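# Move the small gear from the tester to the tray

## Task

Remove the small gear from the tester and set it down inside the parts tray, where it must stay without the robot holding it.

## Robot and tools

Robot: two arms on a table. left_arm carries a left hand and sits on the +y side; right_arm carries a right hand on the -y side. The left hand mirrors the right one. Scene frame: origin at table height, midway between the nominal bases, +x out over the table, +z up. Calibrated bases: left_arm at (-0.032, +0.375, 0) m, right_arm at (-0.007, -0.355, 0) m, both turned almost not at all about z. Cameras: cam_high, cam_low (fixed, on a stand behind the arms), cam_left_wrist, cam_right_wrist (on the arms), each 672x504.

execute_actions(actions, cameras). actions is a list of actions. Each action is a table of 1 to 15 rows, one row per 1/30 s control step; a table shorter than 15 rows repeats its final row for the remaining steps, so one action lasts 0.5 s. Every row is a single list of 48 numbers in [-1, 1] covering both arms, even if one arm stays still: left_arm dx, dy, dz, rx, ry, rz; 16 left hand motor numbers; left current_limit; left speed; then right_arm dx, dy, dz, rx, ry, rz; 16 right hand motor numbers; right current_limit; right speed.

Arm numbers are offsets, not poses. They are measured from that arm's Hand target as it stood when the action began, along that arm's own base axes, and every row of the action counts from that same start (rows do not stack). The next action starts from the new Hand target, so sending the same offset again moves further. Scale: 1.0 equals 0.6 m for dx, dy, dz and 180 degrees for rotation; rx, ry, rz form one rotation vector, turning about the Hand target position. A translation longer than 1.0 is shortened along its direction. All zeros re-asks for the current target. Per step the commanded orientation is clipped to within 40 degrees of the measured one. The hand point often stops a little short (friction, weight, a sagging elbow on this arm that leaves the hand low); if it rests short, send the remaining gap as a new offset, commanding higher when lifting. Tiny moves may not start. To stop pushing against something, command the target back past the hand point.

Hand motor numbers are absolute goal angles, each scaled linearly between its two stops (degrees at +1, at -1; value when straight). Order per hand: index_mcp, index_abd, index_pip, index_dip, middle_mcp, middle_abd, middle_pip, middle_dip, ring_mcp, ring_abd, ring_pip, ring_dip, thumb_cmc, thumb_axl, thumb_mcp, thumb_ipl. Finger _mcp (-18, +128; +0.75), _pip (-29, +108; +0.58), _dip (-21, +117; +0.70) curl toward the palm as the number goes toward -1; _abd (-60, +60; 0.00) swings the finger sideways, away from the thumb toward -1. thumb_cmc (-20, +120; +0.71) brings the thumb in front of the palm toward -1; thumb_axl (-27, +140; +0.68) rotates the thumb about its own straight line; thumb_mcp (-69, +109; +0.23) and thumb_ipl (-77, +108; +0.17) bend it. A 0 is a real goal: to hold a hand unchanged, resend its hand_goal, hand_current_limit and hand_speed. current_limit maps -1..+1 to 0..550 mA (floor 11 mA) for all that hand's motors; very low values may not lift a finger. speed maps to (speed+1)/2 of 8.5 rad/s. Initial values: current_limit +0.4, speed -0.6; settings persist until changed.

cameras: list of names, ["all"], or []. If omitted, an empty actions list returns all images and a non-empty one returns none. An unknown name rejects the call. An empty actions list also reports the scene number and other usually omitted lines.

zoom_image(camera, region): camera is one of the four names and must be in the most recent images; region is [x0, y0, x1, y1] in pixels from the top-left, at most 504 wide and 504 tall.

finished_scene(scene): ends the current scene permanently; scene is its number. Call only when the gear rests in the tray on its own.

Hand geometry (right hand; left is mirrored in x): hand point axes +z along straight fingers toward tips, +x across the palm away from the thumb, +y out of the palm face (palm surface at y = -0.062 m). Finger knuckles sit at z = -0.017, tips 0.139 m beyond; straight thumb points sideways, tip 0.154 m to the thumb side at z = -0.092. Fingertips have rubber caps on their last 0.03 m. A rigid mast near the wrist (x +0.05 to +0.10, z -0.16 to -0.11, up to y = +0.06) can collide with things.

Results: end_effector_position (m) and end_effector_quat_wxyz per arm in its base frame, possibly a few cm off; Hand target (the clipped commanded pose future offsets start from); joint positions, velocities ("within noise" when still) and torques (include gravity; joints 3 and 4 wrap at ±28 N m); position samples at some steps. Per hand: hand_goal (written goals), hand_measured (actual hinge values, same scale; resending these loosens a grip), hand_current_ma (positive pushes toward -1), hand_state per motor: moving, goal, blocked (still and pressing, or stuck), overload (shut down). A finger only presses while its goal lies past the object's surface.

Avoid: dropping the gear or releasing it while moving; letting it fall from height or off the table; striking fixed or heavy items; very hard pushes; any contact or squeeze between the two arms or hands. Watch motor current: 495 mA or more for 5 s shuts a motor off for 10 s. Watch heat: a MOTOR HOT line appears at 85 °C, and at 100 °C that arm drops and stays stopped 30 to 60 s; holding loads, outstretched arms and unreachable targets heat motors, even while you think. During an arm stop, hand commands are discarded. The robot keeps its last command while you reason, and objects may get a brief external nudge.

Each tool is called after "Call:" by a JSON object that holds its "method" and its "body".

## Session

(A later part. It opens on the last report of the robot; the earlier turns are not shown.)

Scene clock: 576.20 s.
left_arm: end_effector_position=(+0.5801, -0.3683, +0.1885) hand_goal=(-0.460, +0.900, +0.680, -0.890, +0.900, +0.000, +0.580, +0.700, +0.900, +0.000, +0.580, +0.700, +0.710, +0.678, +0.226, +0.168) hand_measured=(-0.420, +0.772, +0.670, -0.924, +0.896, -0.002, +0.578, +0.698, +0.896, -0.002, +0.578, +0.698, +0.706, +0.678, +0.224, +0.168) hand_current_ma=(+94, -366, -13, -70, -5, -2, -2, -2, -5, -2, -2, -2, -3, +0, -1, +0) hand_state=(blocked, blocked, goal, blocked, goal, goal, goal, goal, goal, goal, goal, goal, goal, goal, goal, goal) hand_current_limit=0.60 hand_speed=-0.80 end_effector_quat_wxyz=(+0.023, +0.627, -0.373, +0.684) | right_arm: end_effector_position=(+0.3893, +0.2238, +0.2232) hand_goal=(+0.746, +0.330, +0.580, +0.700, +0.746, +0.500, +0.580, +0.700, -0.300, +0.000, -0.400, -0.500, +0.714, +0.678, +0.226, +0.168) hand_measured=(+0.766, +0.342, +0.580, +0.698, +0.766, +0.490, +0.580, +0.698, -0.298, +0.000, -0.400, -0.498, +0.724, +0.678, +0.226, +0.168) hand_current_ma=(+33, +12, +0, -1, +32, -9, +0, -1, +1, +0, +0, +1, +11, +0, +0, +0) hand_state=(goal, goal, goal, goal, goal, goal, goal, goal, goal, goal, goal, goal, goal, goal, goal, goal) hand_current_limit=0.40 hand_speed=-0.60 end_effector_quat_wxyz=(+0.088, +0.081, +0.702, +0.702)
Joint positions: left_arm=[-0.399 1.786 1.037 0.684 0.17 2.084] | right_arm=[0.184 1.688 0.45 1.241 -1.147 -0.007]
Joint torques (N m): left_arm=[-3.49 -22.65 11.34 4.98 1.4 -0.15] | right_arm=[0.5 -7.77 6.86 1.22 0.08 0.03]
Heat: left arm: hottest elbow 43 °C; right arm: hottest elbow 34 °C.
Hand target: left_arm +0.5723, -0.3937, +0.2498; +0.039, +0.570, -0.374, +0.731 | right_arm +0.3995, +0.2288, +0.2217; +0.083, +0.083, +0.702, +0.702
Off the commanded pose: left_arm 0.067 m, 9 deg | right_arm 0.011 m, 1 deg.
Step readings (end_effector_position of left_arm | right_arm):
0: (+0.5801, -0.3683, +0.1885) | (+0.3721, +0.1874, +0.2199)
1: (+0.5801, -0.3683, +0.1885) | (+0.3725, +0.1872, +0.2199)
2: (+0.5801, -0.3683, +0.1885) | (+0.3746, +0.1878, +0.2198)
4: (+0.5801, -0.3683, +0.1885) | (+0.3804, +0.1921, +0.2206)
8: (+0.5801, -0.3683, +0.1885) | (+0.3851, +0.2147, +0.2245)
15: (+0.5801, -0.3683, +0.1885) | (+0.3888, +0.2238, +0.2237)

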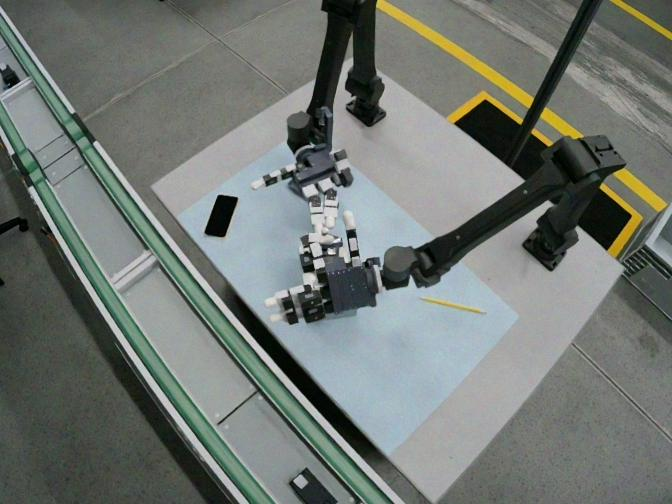

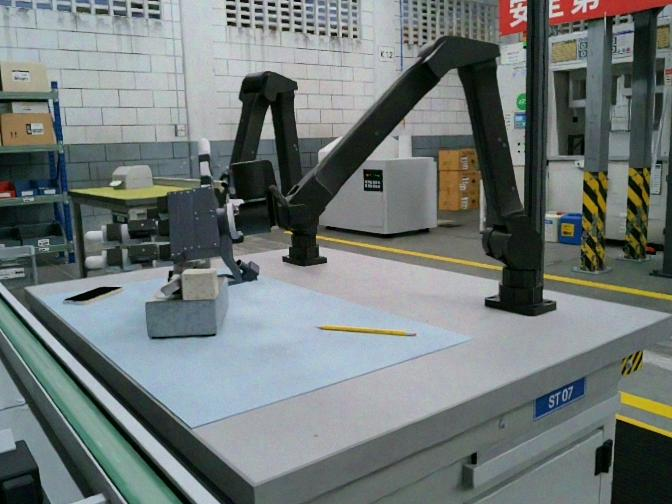

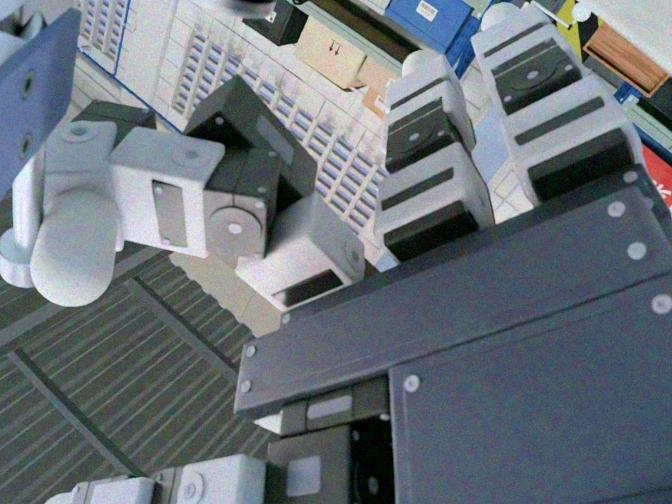

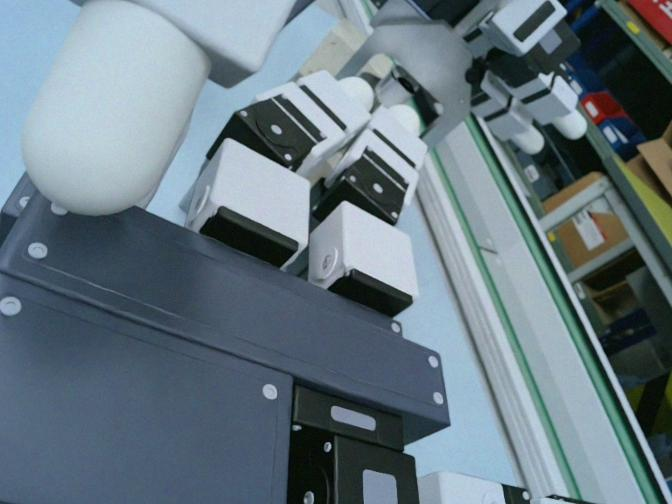

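Call:
{"method": "execute_actions", "body": {"actions": [[[0,0,0,0,0,0,-0.46,0.9,0.679,-0.89,0.9,0,0.58,0.7,0.9,0,0.58,0.7,0.71,0.677,0.226,0.168,0.6,-0.8,0.033,0.038,0,0,0,0,0.745,0.33,0.58,0.7,0.745,0.5,0.58,0.7,-0.3,0,-0.4,-0.5,0.714,0.677,0.226,0.168,0.4,-0.6]]], "cameras": ["cam_high","cam_right_wrist"]}}

Call:
{"method": "zoom_image", "body": {"camera": "cam_right_wrist", "region": [330, 20, 450, 140]}}

Call:
{"method": "zoom_image", "body": {"camera": "cam_high", "region": [290, 205, 350, 265]}}

Scene clock: 589.77 s.
left_arm: end_effector_position=(+0.5801, -0.3683, +0.1885) hand_goal=(-0.460, +0.900, +0.680, -0.890, +0.900, +0.000, +0.580, +0.700, +0.900, +0.000, +0.580, +0.700, +0.710, +0.678, +0.226, +0.168) hand_measured=(-0.420, +0.772, +0.670, -0.924, +0.896, -0.002, +0.578, +0.698, +0.896, -0.002, +0.578, +0.698, +0.706, +0.678, +0.224, +0.168) hand_current_ma=(+94, -366, -13, -70, -5, -2, -2, -2, -5, -2, -2, -2, -3, +0, -1, +0) hand_state=(blocked, blocked, goal, blocked, goal, goal, goal, goal, goal, goal, goal, goal, goal, goal, goal, goal) hand_current_limit=0.60 hand_speed=-0.80 end_effector_quat_wxyz=(+0.023, +0.627, -0.373, +0.684) | right_arm: end_effector_position=(+0.4098, +0.2446, +0.2238) hand_goal=(+0.746, +0.330, +0.580, +0.700, +0.746, +0.500, +0.580, +0.700, -0.300, +0.000, -0.400, -0.500, +0.714, +0.678, +0.226, +0.168) hand_measured=(+0.766, +0.342, +0.580, +0.698, +0.766, +0.490, +0.580, +0.698, -0.298, +0.000, -0.400, -0.498, +0.724, +0.678, +0.226, +0.168) hand_current_ma=(+33, +12, +0, -1, +32, -9, +0, -1, +1, +0, +0, +1, +11, +0, +0, +0) hand_state=(goal, goal, goal, goal, goal, goal, goal, goal, goal, goal, goal, goal, goal, goal, goal, goal) hand_current_limit=0.40 hand_speed=-0.60 end_effector_quat_wxyz=(+0.089, +0.082, +0.702, +0.702)
Joint positions: left_arm=[-0.399 1.786 1.037 0.684 0.17 2.084] | right_arm=[0.232 1.721 0.516 1.209 -1.097 -0.007]
Joint torques (N m): left_arm=[-3.43 -22.53 11.37 4.94 1.39 -0.14] | right_arm=[0.91 -8.47 7.36 1.31 0.09 0.02]
Heat: left arm: hottest elbow 43 °C; right arm: hottest elbow 35 °C.
Hand target: left_arm +0.5723, -0.3937, +0.2498; +0.039, +0.570, -0.374, +0.731 | right_arm +0.4193, +0.2515, +0.2216; +0.083, +0.083, +0.702, +0.702
Off the commanded pose: left_arm 0.067 m, 9 deg | right_arm 0.012 m, 1 deg.
Step readings (end_effector_position of left_arm | right_arm):
0: (+0.5801, -0.3683, +0.1885) | (+0.3894, +0.2238, +0.2233)
1: (+0.5801, -0.3683, +0.1885) | (+0.3897, +0.2238, +0.2234)
2: (+0.5801, -0.3683, +0.1885) | (+0.3912, +0.2249, +0.2232)
4: (+0.5801, -0.3683, +0.1885) | (+0.3977, +0.2282, +0.2229)
8: (+0.5801, -0.3683, +0.1885) | (+0.4078, +0.2404, +0.2243)
15: (+0.5801, -0.3683, +0.1885) | (+0.4096, +0.2446, +0.2241)
Images, in order (width x height): cam_high 672x504, cam_right_wrist 672x504.

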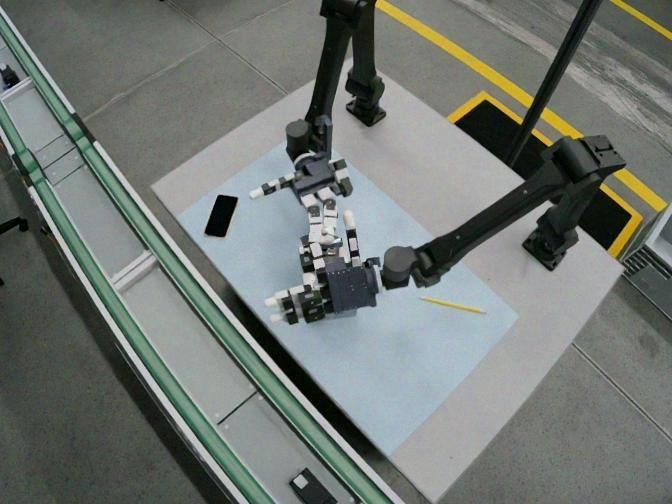

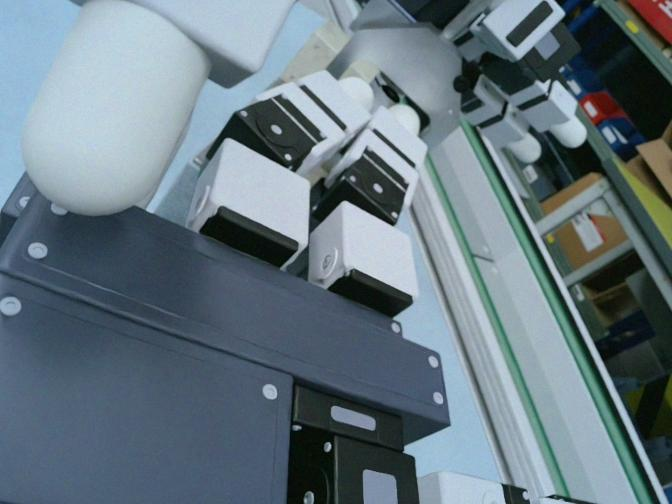

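Scaled by 4.200 from the camera's 672x504 image, which has a finer 960x720 frame.

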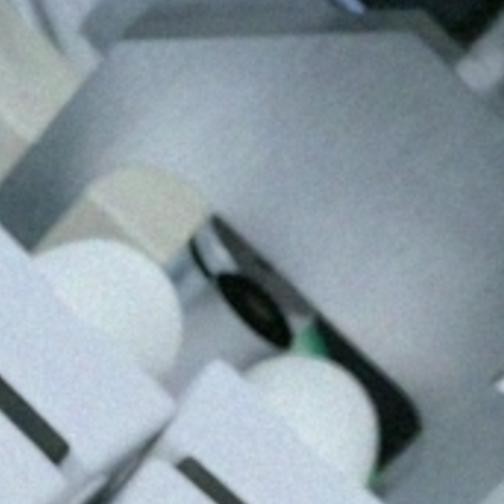

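Scaled by 8.400 from the camera's 672x504 image, which has a finer 960x720 frame.

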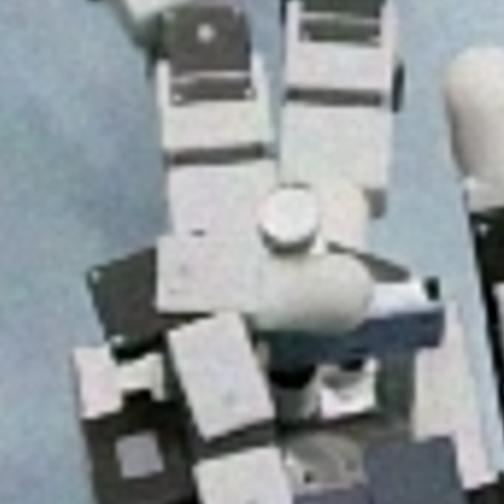

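Call:
{"method": "execute_actions", "body": {"actions": [[[0,0,0,0,0,0,-0.46,0.9,0.679,-0.89,0.9,0,0.58,0.7,0.9,0,0.58,0.7,0.71,0.677,0.226,0.168,0.6,-0.8,0.0105,0.0209,-0.006,0,0,0,0.745,0.33,0.58,0.7,0.745,0.5,0.58,0.7,-0.3,0,-0.4,-0.5,0.714,0.677,0.226,0.168,0.4,-0.6]]], "cameras": ["cam_high","cam_right_wrist"]}}

Call:
{"method": "zoom_image", "body": {"camera": "cam_right_wrist", "region": [330, 20, 450, 140]}}

Call:
{"method": "zoom_image", "body": {"camera": "cam_high", "region": [290, 205, 350, 265]}}

Scene clock: 602.43 s.
left_arm: end_effector_position=(+0.5801, -0.3683, +0.1885) hand_goal=(-0.460, +0.900, +0.680, -0.890, +0.900, +0.000, +0.580, +0.700, +0.900, +0.000, +0.580, +0.700, +0.710, +0.678, +0.226, +0.168) hand_measured=(-0.420, +0.772, +0.670, -0.924, +0.896, -0.002, +0.578, +0.698, +0.896, -0.002, +0.578, +0.698, +0.706, +0.678, +0.224, +0.168) hand_current_ma=(+94, -366, -13, -70, -5, -2, -2, -2, -5, -2, -2, -2, -3, +0, -1, +0) hand_state=(blocked, blocked, goal, blocked, goal, goal, goal, goal, goal, goal, goal, goal, goal, goal, goal, goal) hand_current_limit=0.60 hand_speed=-0.80 end_effector_quat_wxyz=(+0.023, +0.627, -0.373, +0.684) | right_arm: end_effector_position=(+0.4171, +0.2557, +0.2200) hand_goal=(+0.746, +0.330, +0.580, +0.700, +0.746, +0.500, +0.580, +0.700, -0.300, +0.000, -0.400, -0.500, +0.714, +0.678, +0.226, +0.168) hand_measured=(+0.764, +0.340, +0.580, +0.698, +0.764, +0.488, +0.580, +0.698, -0.298, +0.000, -0.400, -0.498, +0.724, +0.678, +0.226, +0.168) hand_current_ma=(+27, +10, +0, -1, +29, -11, +0, -1, +1, +0, +0, +1, +11, +0, +0, +0) hand_state=(goal, goal, goal, goal, goal, goal, goal, goal, goal, goal, goal, goal, goal, goal, goal, goal) hand_current_limit=0.40 hand_speed=-0.60 end_effector_quat_wxyz=(+0.090, +0.083, +0.702, +0.702)
Joint positions: left_arm=[-0.399 1.786 1.037 0.684 0.17 2.084] | right_arm=[0.258 1.748 0.542 1.209 -1.068 -0.007]
Joint torques (N m): left_arm=[-3.55 -23 11.48 4.98 1.38 -0.14] | right_arm=[0.91 -8.76 7.47 1.31 0.05 0.01]
Heat: left arm: hottest elbow 43 °C; right arm: hottest elbow 35 °C.
Hand target: left_arm +0.5723, -0.3937, +0.2498; +0.039, +0.570, -0.374, +0.731 | right_arm +0.4256, +0.2642, +0.2181; +0.083, +0.083, +0.702, +0.702
Off the commanded pose: left_arm 0.067 m, 9 deg | right_arm 0.012 m, 1 deg.
Step readings (end_effector_position of left_arm | right_arm):
0: (+0.5801, -0.3683, +0.1885) | (+0.4098, +0.2446, +0.2236)
1: (+0.5801, -0.3683, +0.1885) | (+0.4100, +0.2447, +0.2237)
2: (+0.5801, -0.3683, +0.1885) | (+0.4104, +0.2454, +0.2235)
4: (+0.5801, -0.3683, +0.1885) | (+0.4127, +0.2477, +0.2227)
8: (+0.5801, -0.3683, +0.1885) | (+0.4159, +0.2545, +0.2202)
15: (+0.5801, -0.3683, +0.1885) | (+0.4170, +0.2557, +0.2199)
Images, in order (width x height): cam_high 672x504, cam_right_wrist 672x504.

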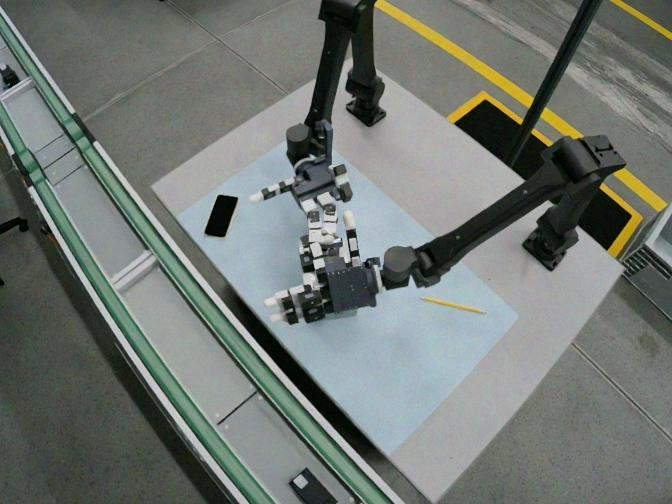

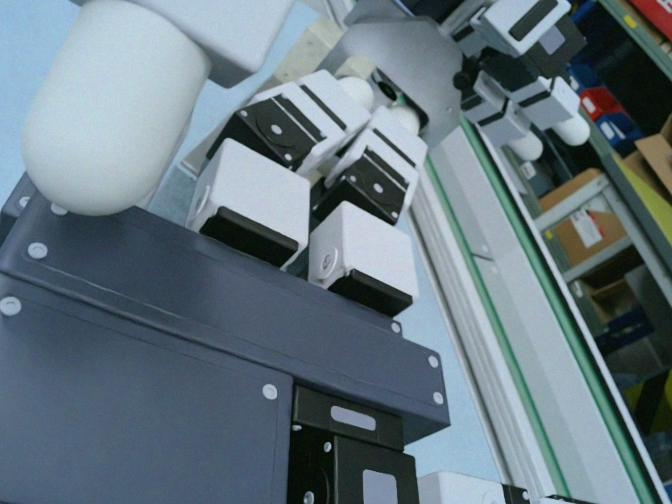

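Scaled by 4.200 from the camera's 672x504 image, which has a finer 960x720 frame.

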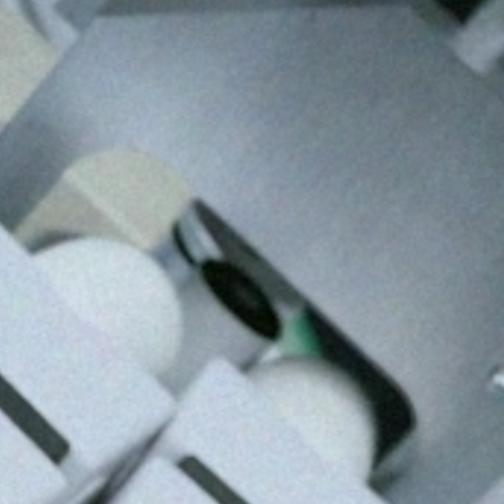

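Scaled by 8.400 from the camera's 672x504 image, which has a finer 960x720 frame.

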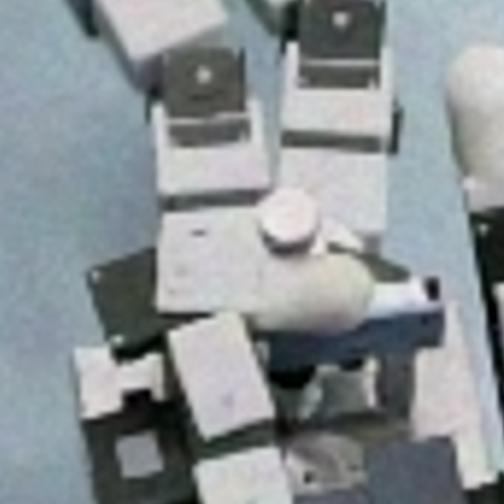

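Call:
{"method": "execute_actions", "body": {"actions": [[[0,0,0,0,0,0,-0.46,0.9,0.679,-0.89,0.9,0,0.58,0.7,0.9,0,0.58,0.7,0.71,0.677,0.226,0.168,0.6,-0.8,0.0047,0.0133,0.002,0,0,0,0.745,0.33,0.58,0.7,0.745,0.5,0.58,0.7,-0.3,0,-0.4,-0.5,0.714,0.677,0.226,0.168,0.4,-0.6]]], "cameras": ["cam_high","cam_right_wrist","cam_left_wrist"]}}

Call:
{"method": "zoom_image", "body": {"camera": "cam_right_wrist", "region": [330, 20, 450, 140]}}

Call:
{"method": "zoom_image", "body": {"camera": "cam_high", "region": [290, 205, 350, 265]}}

Scene clock: 612.80 s.
left_arm: end_effector_position=(+0.5801, -0.3683, +0.1885) hand_goal=(-0.460, +0.900, +0.680, -0.890, +0.900, +0.000, +0.580, +0.700, +0.900, +0.000, +0.580, +0.700, +0.710, +0.678, +0.226, +0.168) hand_measured=(-0.420, +0.772, +0.670, -0.924, +0.896, -0.002, +0.578, +0.698, +0.896, -0.002, +0.578, +0.698, +0.706, +0.678, +0.224, +0.168) hand_current_ma=(+94, -366, -13, -70, -5, -2, -2, -2, -5, -2, -2, -2, -3, +0, -1, +0) hand_state=(blocked, blocked, goal, blocked, goal, goal, goal, goal, goal, goal, goal, goal, goal, goal, goal, goal) hand_current_limit=0.60 hand_speed=-0.80 end_effector_quat_wxyz=(+0.023, +0.627, -0.373, +0.684) | right_arm: end_effector_position=(+0.4205, +0.2611, +0.2207) hand_goal=(+0.746, +0.330, +0.580, +0.700, +0.746, +0.500, +0.580, +0.700, -0.300, +0.000, -0.400, -0.500, +0.714, +0.678, +0.226, +0.168) hand_measured=(+0.764, +0.340, +0.582, +0.698, +0.764, +0.488, +0.580, +0.698, -0.298, +0.000, -0.400, -0.498, +0.724, +0.678, +0.226, +0.168) hand_current_ma=(+27, +10, +1, -1, +29, -11, +0, -1, +1, +0, +0, +1, +11, +0, +0, +0) hand_state=(goal, goal, goal, goal, goal, goal, goal, goal, goal, goal, goal, goal, goal, goal, goal, goal) hand_current_limit=0.40 hand_speed=-0.60 end_effector_quat_wxyz=(+0.091, +0.086, +0.702, +0.701)
Joint positions: left_arm=[-0.399 1.786 1.037 0.684 0.17 2.084] | right_arm=[0.271 1.749 0.552 1.199 -1.049 -0.007]
Joint torques (N m): left_arm=[-3.43 -22.89 11.34 4.93 1.38 -0.16] | right_arm=[1.61 -8.82 7.8 1.28 0.03 0]
Heat: left arm: hottest elbow 43 °C; right arm: hottest elbow 35 °C.
Hand target: left_arm +0.5723, -0.3937, +0.2498; +0.039, +0.570, -0.374, +0.731 | right_arm +0.4284, +0.2722, +0.2194; +0.083, +0.083, +0.702, +0.702
Off the commanded pose: left_arm 0.067 m, 9 deg | right_arm 0.014 m, 1 deg.
Step readings (end_effector_position of left_arm | right_arm):
0: (+0.5801, -0.3683, +0.1885) | (+0.4171, +0.2557, +0.2200)
1: (+0.5801, -0.3683, +0.1885) | (+0.4172, +0.2557, +0.2200)
2: (+0.5801, -0.3683, +0.1885) | (+0.4177, +0.2559, +0.2200)
4: (+0.5801, -0.3683, +0.1885) | (+0.4186, +0.2576, +0.2200)
8: (+0.5801, -0.3683, +0.1885) | (+0.4200, +0.2605, +0.2205)
15: (+0.5801, -0.3683, +0.1885) | (+0.4205, +0.2611, +0.2207)
Images, in order (width x height): cam_high 672x504, cam_left_wrist 672x504, cam_right_wrist 672x504.

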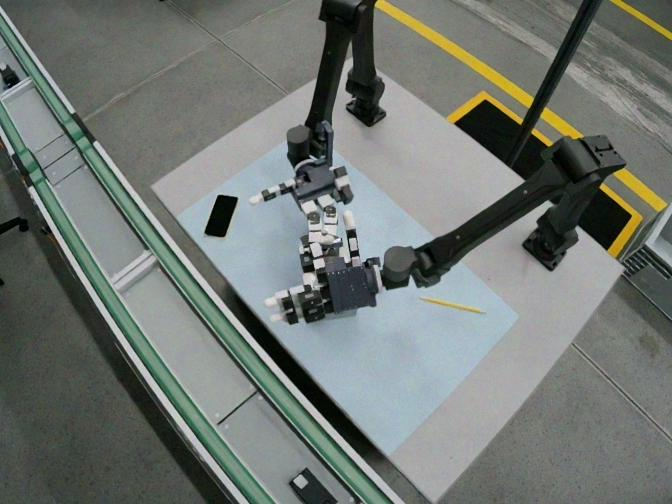

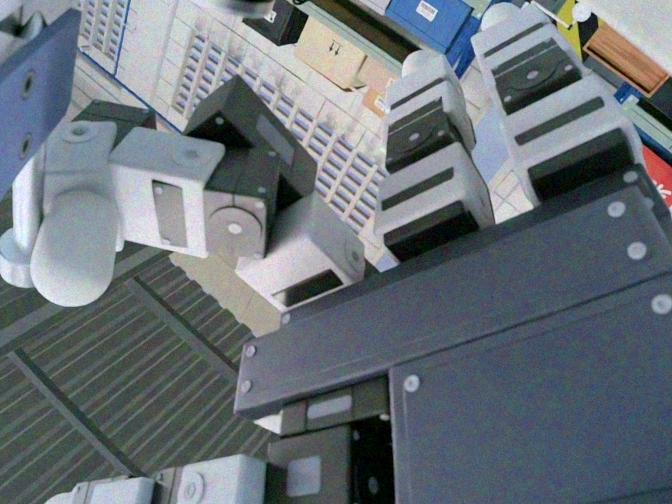

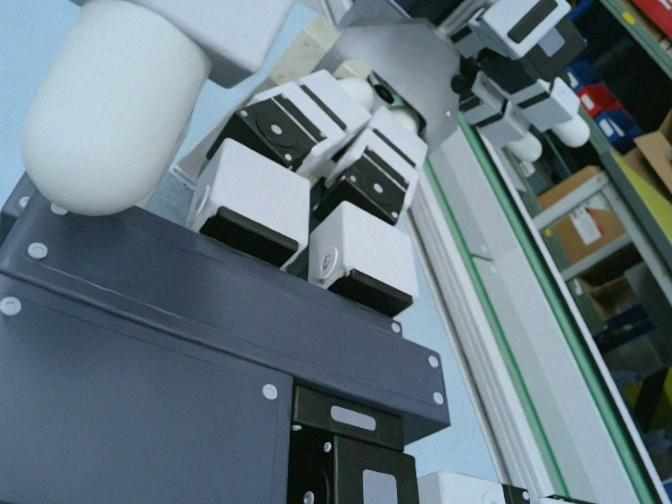

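Scaled by 4.200 from the camera's 672x504 image, which has a finer 960x720 frame.

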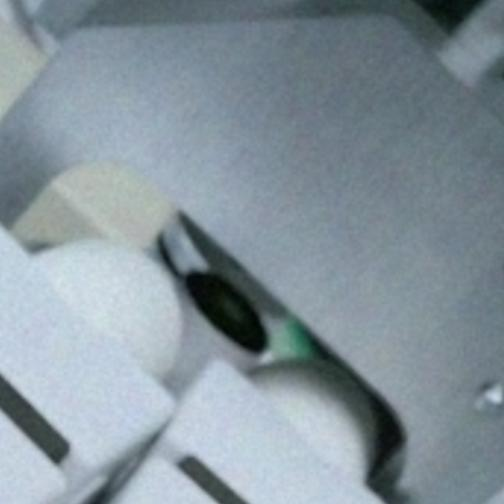

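Scaled by 8.400 from the camera's 672x504 image, which has a finer 960x720 frame.

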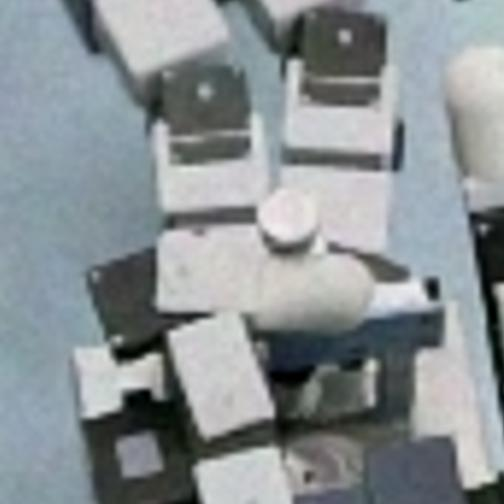

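Call:
{"method": "execute_actions", "body": {"actions": [[[0,0,0,0,0,0,-0.46,0.9,0.679,-0.89,0.9,0,0.58,0.7,0.9,0,0.58,0.7,0.71,0.677,0.226,0.168,0.6,-0.8,-0.004,0.01,0.002,0,0,0,0.745,0.33,0.58,0.7,0.745,0.5,0.58,0.7,-0.3,0,-0.4,-0.5,0.714,0.677,0.226,0.168,0.4,-0.6]]], "cameras": ["cam_high","cam_right_wrist"]}}

Call:
{"method": "zoom_image", "body": {"camera": "cam_right_wrist", "region": [330, 20, 450, 140]}}

Call:
{"method": "zoom_image", "body": {"camera": "cam_high", "region": [290, 205, 350, 265]}}

Scene clock: 618.10 s.
left_arm: end_effector_position=(+0.5801, -0.3683, +0.1885) hand_goal=(-0.460, +0.900, +0.680, -0.890, +0.900, +0.000, +0.580, +0.700, +0.900, +0.000, +0.580, +0.700, +0.710, +0.678, +0.226, +0.168) hand_measured=(-0.420, +0.772, +0.670, -0.924, +0.896, -0.002, +0.578, +0.698, +0.896, -0.002, +0.578, +0.698, +0.706, +0.678, +0.224, +0.168) hand_current_ma=(+94, -366, -13, -70, -5, -2, -2, -2, -5, -2, -2, -2, -3, +0, -1, +0) hand_state=(blocked, blocked, goal, blocked, goal, goal, goal, goal, goal, goal, goal, goal, goal, goal, goal, goal) hand_current_limit=0.60 hand_speed=-0.80 end_effector_quat_wxyz=(+0.023, +0.627, -0.373, +0.684) | right_arm: end_effector_position=(+0.4207, +0.2647, +0.2207) hand_goal=(+0.746, +0.330, +0.580, +0.700, +0.746, +0.500, +0.580, +0.700, -0.300, +0.000, -0.400, -0.500, +0.714, +0.678, +0.226, +0.168) hand_measured=(+0.762, +0.346, +0.582, +0.698, +0.762, +0.494, +0.580, +0.698, -0.298, +0.000, -0.400, -0.498, +0.724, +0.678, +0.226, +0.168) hand_current_ma=(+24, +18, +1, -1, +25, -6, +0, -1, +1, +0, +0, +1, +11, +0, +0, +0) hand_state=(goal, goal, goal, goal, goal, goal, goal, goal, goal, goal, goal, goal, goal, goal, goal, goal) hand_current_limit=0.40 hand_speed=-0.60 end_effector_quat_wxyz=(+0.094, +0.089, +0.701, +0.701)
Joint positions: left_arm=[-0.399 1.786 1.037 0.684 0.17 2.084] | right_arm=[0.283 1.749 0.552 1.199 -1.028 -0.007]
Joint torques (N m): left_arm=[-3.43 -22.83 11.45 4.89 1.39 -0.15] | right_arm=[2.02 -9.29 7.65 1.24 -0.09 0]
Heat: left arm: hottest elbow 43 °C; right arm: hottest elbow 35 °C.
Hand target: left_arm +0.5723, -0.3937, +0.2498; +0.039, +0.570, -0.374, +0.731 | right_arm +0.4260, +0.2782, +0.2206; +0.083, +0.083, +0.702, +0.702
Off the commanded pose: left_arm 0.067 m, 9 deg | right_arm 0.014 m, 2 deg.
Step readings (end_effector_position of left_arm | right_arm):
0: (+0.5801, -0.3683, +0.1885) | (+0.4205, +0.2611, +0.2207)
1: (+0.5801, -0.3683, +0.1885) | (+0.4205, +0.2611, +0.2207)
2: (+0.5801, -0.3683, +0.1885) | (+0.4208, +0.2612, +0.2207)
4: (+0.5801, -0.3683, +0.1885) | (+0.4208, +0.2627, +0.2207)
8: (+0.5801, -0.3683, +0.1885) | (+0.4207, +0.2646, +0.2207)
15: (+0.5800, -0.3683, +0.1885) | (+0.4208, +0.2646, +0.2207)
Images, in order (width x height): cam_high 672x504, cam_right_wrist 672x504.

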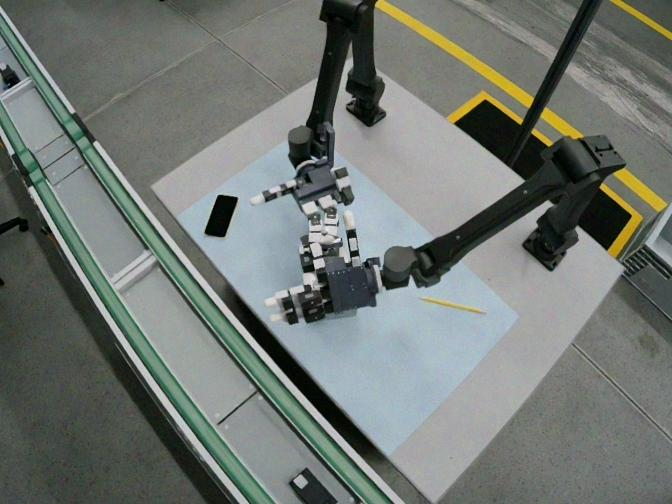

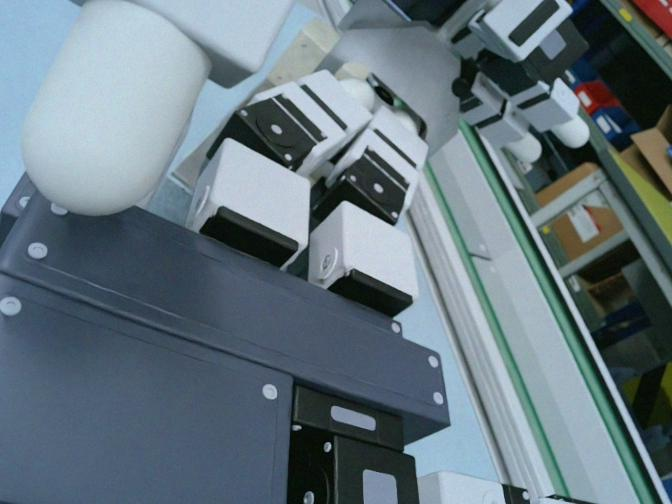

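Scaled by 4.200 from the camera's 672x504 image, which has a finer 960x720 frame.

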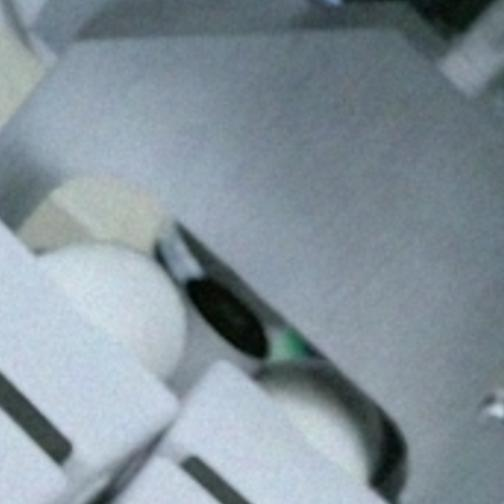

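Scaled by 8.400 from the camera's 672x504 image, which has a finer 960x720 frame.

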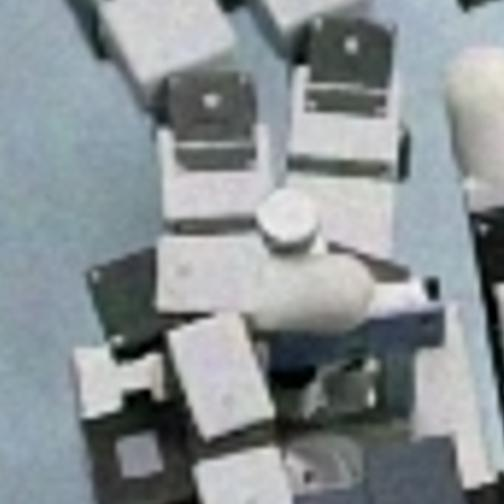

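Call:
{"method": "execute_actions", "body": {"actions": [[[0,0,0,0,0,0,-0.46,0.9,0.679,-0.89,0.9,0,0.58,0.7,0.9,0,0.58,0.7,0.71,0.677,0.226,0.168,0.6,-0.8,0,0,0,0,0,0,0.745,0.29,0.58,0.7,0.745,0.55,0.58,0.7,-0.3,0,-0.4,-0.5,0.714,0.677,0.226,0.168,0.4,-0.8]]], "cameras": ["cam_high","cam_right_wrist"]}}

Call:
{"method": "zoom_image", "body": {"camera": "cam_right_wrist", "region": [330, 20, 450, 140]}}

Scene clock: 626.07 s.
left_arm: end_effector_position=(+0.5801, -0.3683, +0.1885) hand_goal=(-0.460, +0.900, +0.680, -0.890, +0.900, +0.000, +0.580, +0.700, +0.900, +0.000, +0.580, +0.700, +0.710, +0.678, +0.226, +0.168) hand_measured=(-0.420, +0.772, +0.670, -0.924, +0.896, -0.002, +0.578, +0.698, +0.896, -0.002, +0.578, +0.698, +0.706, +0.678, +0.224, +0.168) hand_current_ma=(+94, -366, -13, -70, -5, -2, -2, -2, -5, -2, -2, -2, -3, +0, -1, +0) hand_state=(blocked, blocked, goal, blocked, goal, goal, goal, goal, goal, goal, goal, goal, goal, goal, goal, goal) hand_current_limit=0.60 hand_speed=-0.80 end_effector_quat_wxyz=(+0.023, +0.627, -0.373, +0.684) | right_arm: end_effector_position=(+0.4206, +0.2649, +0.2207) hand_goal=(+0.746, +0.290, +0.580, +0.700, +0.746, +0.550, +0.580, +0.700, -0.300, +0.000, -0.400, -0.500, +0.714, +0.678, +0.226, +0.168) hand_measured=(+0.762, +0.346, +0.582, +0.698, +0.762, +0.498, +0.580, +0.698, -0.298, +0.000, -0.400, -0.498, +0.724, +0.678, +0.226, +0.168) hand_current_ma=(+23, +108, +1, -1, +25, -96, +0, -1, +1, +0, +0, +1, +11, +0, +0, +0) hand_state=(goal, blocked, goal, goal, goal, blocked, goal, goal, goal, goal, goal, goal, goal, goal, goal, goal) hand_current_limit=0.40 hand_speed=-0.80 end_effector_quat_wxyz=(+0.094, +0.089, +0.701, +0.701)
Joint positions: left_arm=[-0.399 1.786 1.037 0.684 0.17 2.084] | right_arm=[0.283 1.749 0.552 1.199 -1.028 -0.007]
Joint torques (N m): left_arm=[-3.55 -22.65 11.41 4.9 1.38 -0.15] | right_arm=[1.79 -9.41 7.58 1.24 -0.13 0.02]
Heat: left arm: hottest elbow 43 °C; right arm: hottest elbow 35 °C.
Hand target: left_arm +0.5723, -0.3937, +0.2498; +0.039, +0.570, -0.374, +0.731 | right_arm +0.4260, +0.2782, +0.2206; +0.083, +0.083, +0.702, +0.702
Off the commanded pose: left_arm 0.067 m, 9 deg | right_arm 0.014 m, 1 deg.
Step readings (end_effector_position of left_arm | right_arm):
0: (+0.5801, -0.3683, +0.1885) | (+0.4207, +0.2647, +0.2207)
1: (+0.5801, -0.3683, +0.1885) | (+0.4207, +0.2647, +0.2207)
2: (+0.5800, -0.3683, +0.1885) | (+0.4207, +0.2647, +0.2207)
4: (+0.5801, -0.3683, +0.1885) | (+0.4206, +0.2649, +0.2207)
8: (+0.5801, -0.3683, +0.1885) | (+0.4206, +0.2649, +0.2207)
15: (+0.5801, -0.3683, +0.1885) | (+0.4206, +0.2649, +0.2207)
Images, in order (width x height): cam_high 672x504, cam_right_wrist 672x504.

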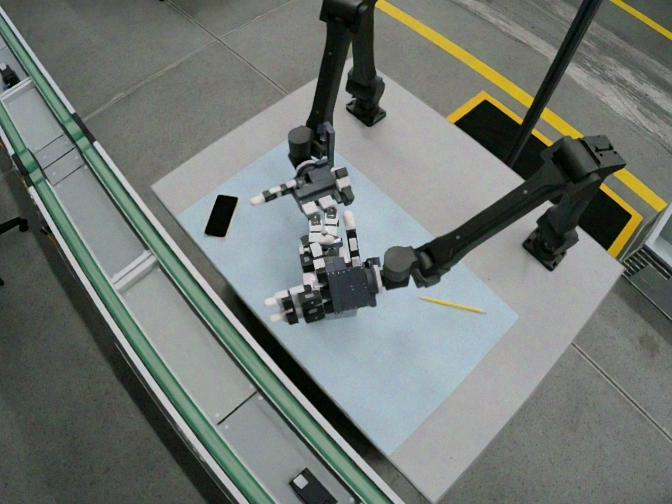

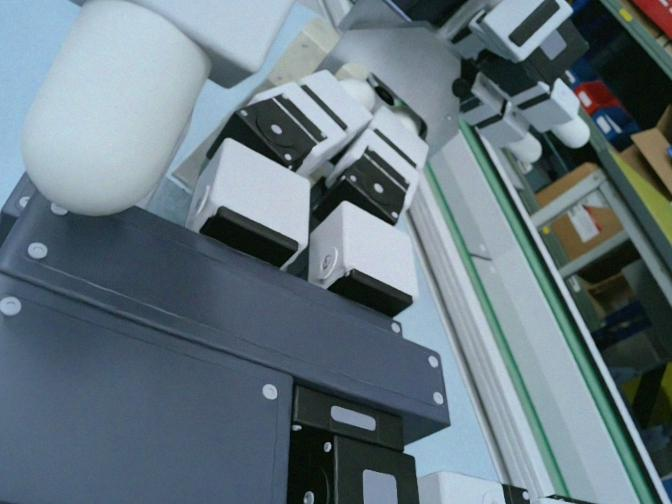

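Scaled by 4.200 from the camera's 672x504 image, which has a finer 960x720 frame.

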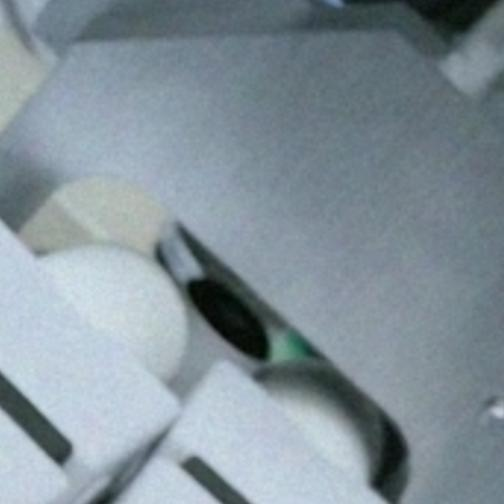

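Call:
{"method": "execute_actions", "body": {"actions": [[[0,0,0,0,0,0,-0.46,0.9,0.679,-0.89,0.9,0,0.58,0.7,0.9,0,0.58,0.7,0.71,0.677,0.226,0.168,0.6,-0.8,0.0032,0.009,0,0,0,0,0.745,0.34,0.58,0.7,0.745,0.49,0.58,0.7,-0.3,0,-0.4,-0.5,0.714,0.677,0.226,0.168,0.4,-0.6]]], "cameras": ["cam_high","cam_right_wrist"]}}

Call:
{"method": "zoom_image", "body": {"camera": "cam_right_wrist", "region": [330, 20, 450, 140]}}

Scene clock: 637.77 s.
left_arm: end_effector_position=(+0.5800, -0.3683, +0.1885) hand_goal=(-0.460, +0.900, +0.680, -0.890, +0.900, +0.000, +0.580, +0.700, +0.900, +0.000, +0.580, +0.700, +0.710, +0.678, +0.226, +0.168) hand_measured=(-0.420, +0.772, +0.670, -0.924, +0.896, -0.002, +0.578, +0.698, +0.896, -0.002, +0.578, +0.698, +0.706, +0.678, +0.224, +0.168) hand_current_ma=(+94, -366, -13, -71, -5, -2, -2, -2, -5, -2, -2, -2, -3, +0, -1, +0) hand_state=(blocked, blocked, goal, blocked, goal, goal, goal, goal, goal, goal, goal, goal, goal, goal, goal, goal) hand_current_limit=0.60 hand_speed=-0.80 end_effector_quat_wxyz=(+0.023, +0.627, -0.373, +0.684) | right_arm: end_effector_position=(+0.4211, +0.2670, +0.2206) hand_goal=(+0.746, +0.340, +0.580, +0.700, +0.746, +0.490, +0.580, +0.700, -0.300, +0.000, -0.400, -0.500, +0.714, +0.678, +0.226, +0.168) hand_measured=(+0.758, +0.358, +0.582, +0.698, +0.760, +0.488, +0.580, +0.698, -0.298, +0.000, -0.400, -0.498, +0.724, +0.678, +0.226, +0.168) hand_current_ma=(+15, +23, +1, -1, +21, -1, +0, -1, +1, +0, +0, +1, +11, +0, +0, +0) hand_state=(goal, goal, goal, goal, goal, goal, goal, goal, goal, goal, goal, goal, goal, goal, goal, goal) hand_current_limit=0.40 hand_speed=-0.60 end_effector_quat_wxyz=(+0.094, +0.090, +0.702, +0.701)
Joint positions: left_arm=[-0.399 1.786 1.037 0.684 0.17 2.084] | right_arm=[0.289 1.749 0.554 1.195 -1.021 -0.007]
Joint torques (N m): left_arm=[-3.49 -22.71 11.4 4.96 1.37 -0.17] | right_arm=[2.26 -9 8.31 1.18 0.08 0.02]
Heat: left arm: hottest elbow 44 °C; right arm: hottest elbow 35 °C.
Hand target: left_arm +0.5723, -0.3938, +0.2498; +0.040, +0.570, -0.374, +0.731 | right_arm +0.4279, +0.2835, +0.2205; +0.083, +0.083, +0.702, +0.702
Off the commanded pose: left_arm 0.067 m, 9 deg | right_arm 0.018 m, 2 deg.
Step readings (end_effector_position of left_arm | right_arm):
0: (+0.5801, -0.3683, +0.1885) | (+0.4206, +0.2649, +0.2207)
1: (+0.5800, -0.3683, +0.1885) | (+0.4207, +0.2649, +0.2207)
2: (+0.5800, -0.3683, +0.1885) | (+0.4207, +0.2652, +0.2204)
4: (+0.5800, -0.3683, +0.1885) | (+0.4209, +0.2667, +0.2207)
8: (+0.5800, -0.3683, +0.1885) | (+0.4210, +0.2670, +0.2206)
15: (+0.5800, -0.3683, +0.1885) | (+0.4211, +0.2670, +0.2206)
Images, in order (width x height): cam_high 672x504, cam_right_wrist 672x504.

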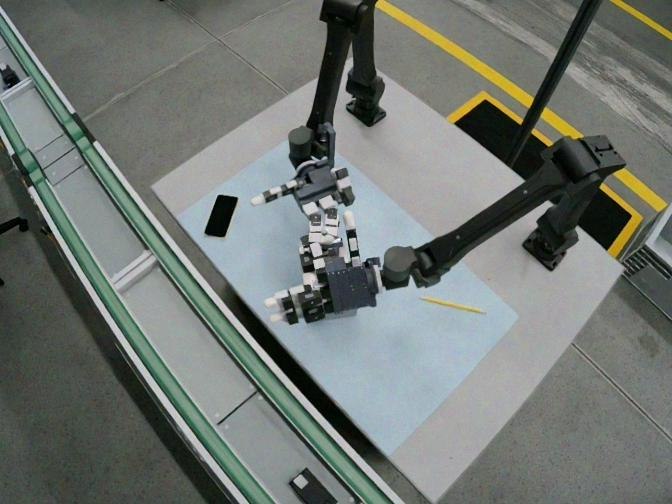

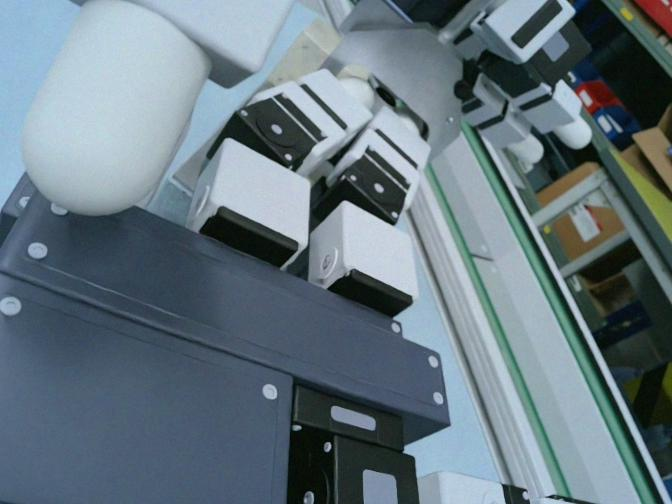

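Scaled by 4.200 from the camera's 672x504 image, which has a finer 960x720 frame.

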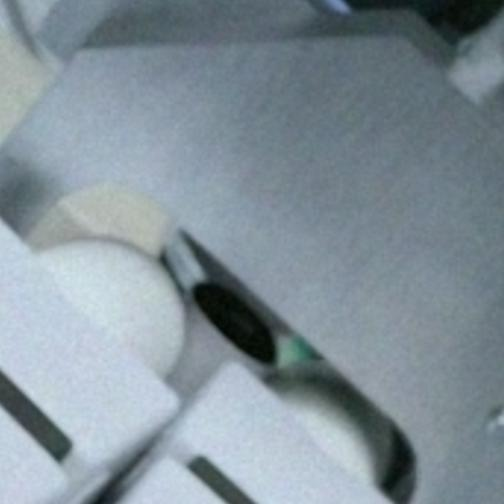

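Call:
{"method": "execute_actions", "body": {"actions": [[[0,0,0,0,0,0,-0.46,0.9,0.679,-0.89,0.9,0,0.58,0.7,0.9,0,0.58,0.7,0.71,0.677,0.226,0.168,0.6,-0.8,0,0,0,0,0,0,0.745,0.26,0.58,0.7,0.745,0.585,0.58,0.7,-0.3,0,-0.4,-0.5,0.714,0.677,0.226,0.168,0.4,-0.8]]], "cameras": ["cam_right_wrist"]}}

Call:
{"method": "zoom_image", "body": {"camera": "cam_right_wrist", "region": [330, 20, 450, 140]}}

Scene clock: 640.90 s.
left_arm: end_effector_position=(+0.5800, -0.3683, +0.1885) hand_goal=(-0.460, +0.900, +0.680, -0.890, +0.900, +0.000, +0.580, +0.700, +0.900, +0.000, +0.580, +0.700, +0.710, +0.678, +0.226, +0.168) hand_measured=(-0.420, +0.772, +0.670, -0.924, +0.896, -0.002, +0.578, +0.698, +0.896, -0.002, +0.578, +0.698, +0.706, +0.678, +0.224, +0.168) hand_current_ma=(+94, -366, -13, -71, -5, -2, -2, -2, -5, -2, -2, -2, -3, +0, -1, +0) hand_state=(blocked, blocked, goal, blocked, goal, goal, goal, goal, goal, goal, goal, goal, goal, goal, goal, goal) hand_current_limit=0.60 hand_speed=-0.80 end_effector_quat_wxyz=(+0.023, +0.627, -0.373, +0.684) | right_arm: end_effector_position=(+0.4211, +0.2670, +0.2206) hand_goal=(+0.746, +0.260, +0.580, +0.700, +0.746, +0.586, +0.580, +0.700, -0.300, +0.000, -0.400, -0.500, +0.714, +0.678, +0.226, +0.168) hand_measured=(+0.758, +0.356, +0.582, +0.698, +0.760, +0.500, +0.580, +0.698, -0.298, +0.000, -0.400, -0.498, +0.724, +0.678, +0.226, +0.168) hand_current_ma=(+15, +233, +1, -1, +21, -202, +0, -1, +1, +0, +0, +1, +11, +0, +0, +0) hand_state=(goal, blocked, goal, goal, goal, blocked, goal, goal, goal, goal, goal, goal, goal, goal, goal, goal) hand_current_limit=0.40 hand_speed=-0.80 end_effector_quat_wxyz=(+0.094, +0.090, +0.702, +0.701)
Joint positions: left_arm=[-0.399 1.786 1.037 0.684 0.17 2.084] | right_arm=[0.289 1.749 0.554 1.195 -1.021 -0.007]
Joint torques (N m): left_arm=[-3.6 -23 11.44 4.94 1.38 -0.14] | right_arm=[2.26 -8.82 8.24 1.22 0.09 0.01]
Heat: left arm: hottest elbow 44 °C; right arm: hottest elbow 36 °C.
Hand target: left_arm +0.5723, -0.3938, +0.2498; +0.040, +0.570, -0.374, +0.731 | right_arm +0.4279, +0.2835, +0.2205; +0.083, +0.083, +0.702, +0.702
Off the commanded pose: left_arm 0.067 m, 9 deg | right_arm 0.018 m, 2 deg.
Step readings (end_effector_position of left_arm | right_arm):
0: (+0.5800, -0.3683, +0.1885) | (+0.4211, +0.2670, +0.2206)
1: (+0.5800, -0.3683, +0.1885) | (+0.4211, +0.2670, +0.2206)
2: (+0.5800, -0.3683, +0.1885) | (+0.4211, +0.2670, +0.2206)
4: (+0.5800, -0.3683, +0.1885) | (+0.4211, +0.2670, +0.2206)
8: (+0.5800, -0.3683, +0.1885) | (+0.4211, +0.2670, +0.2206)
15: (+0.5800, -0.3683, +0.1885) | (+0.4211, +0.2670, +0.2206)
Images, in order (width x height): cam_right_wrist 672x504.

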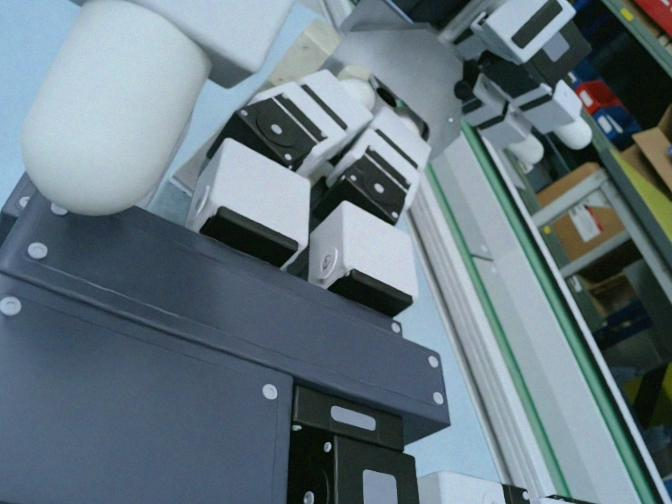

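Scaled by 4.200 from the camera's 672x504 image, which has a finer 960x720 frame.

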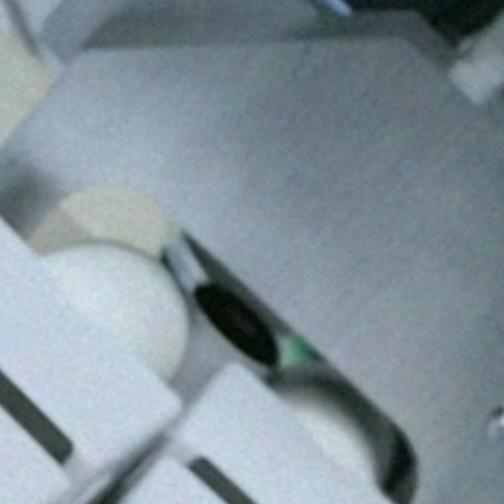

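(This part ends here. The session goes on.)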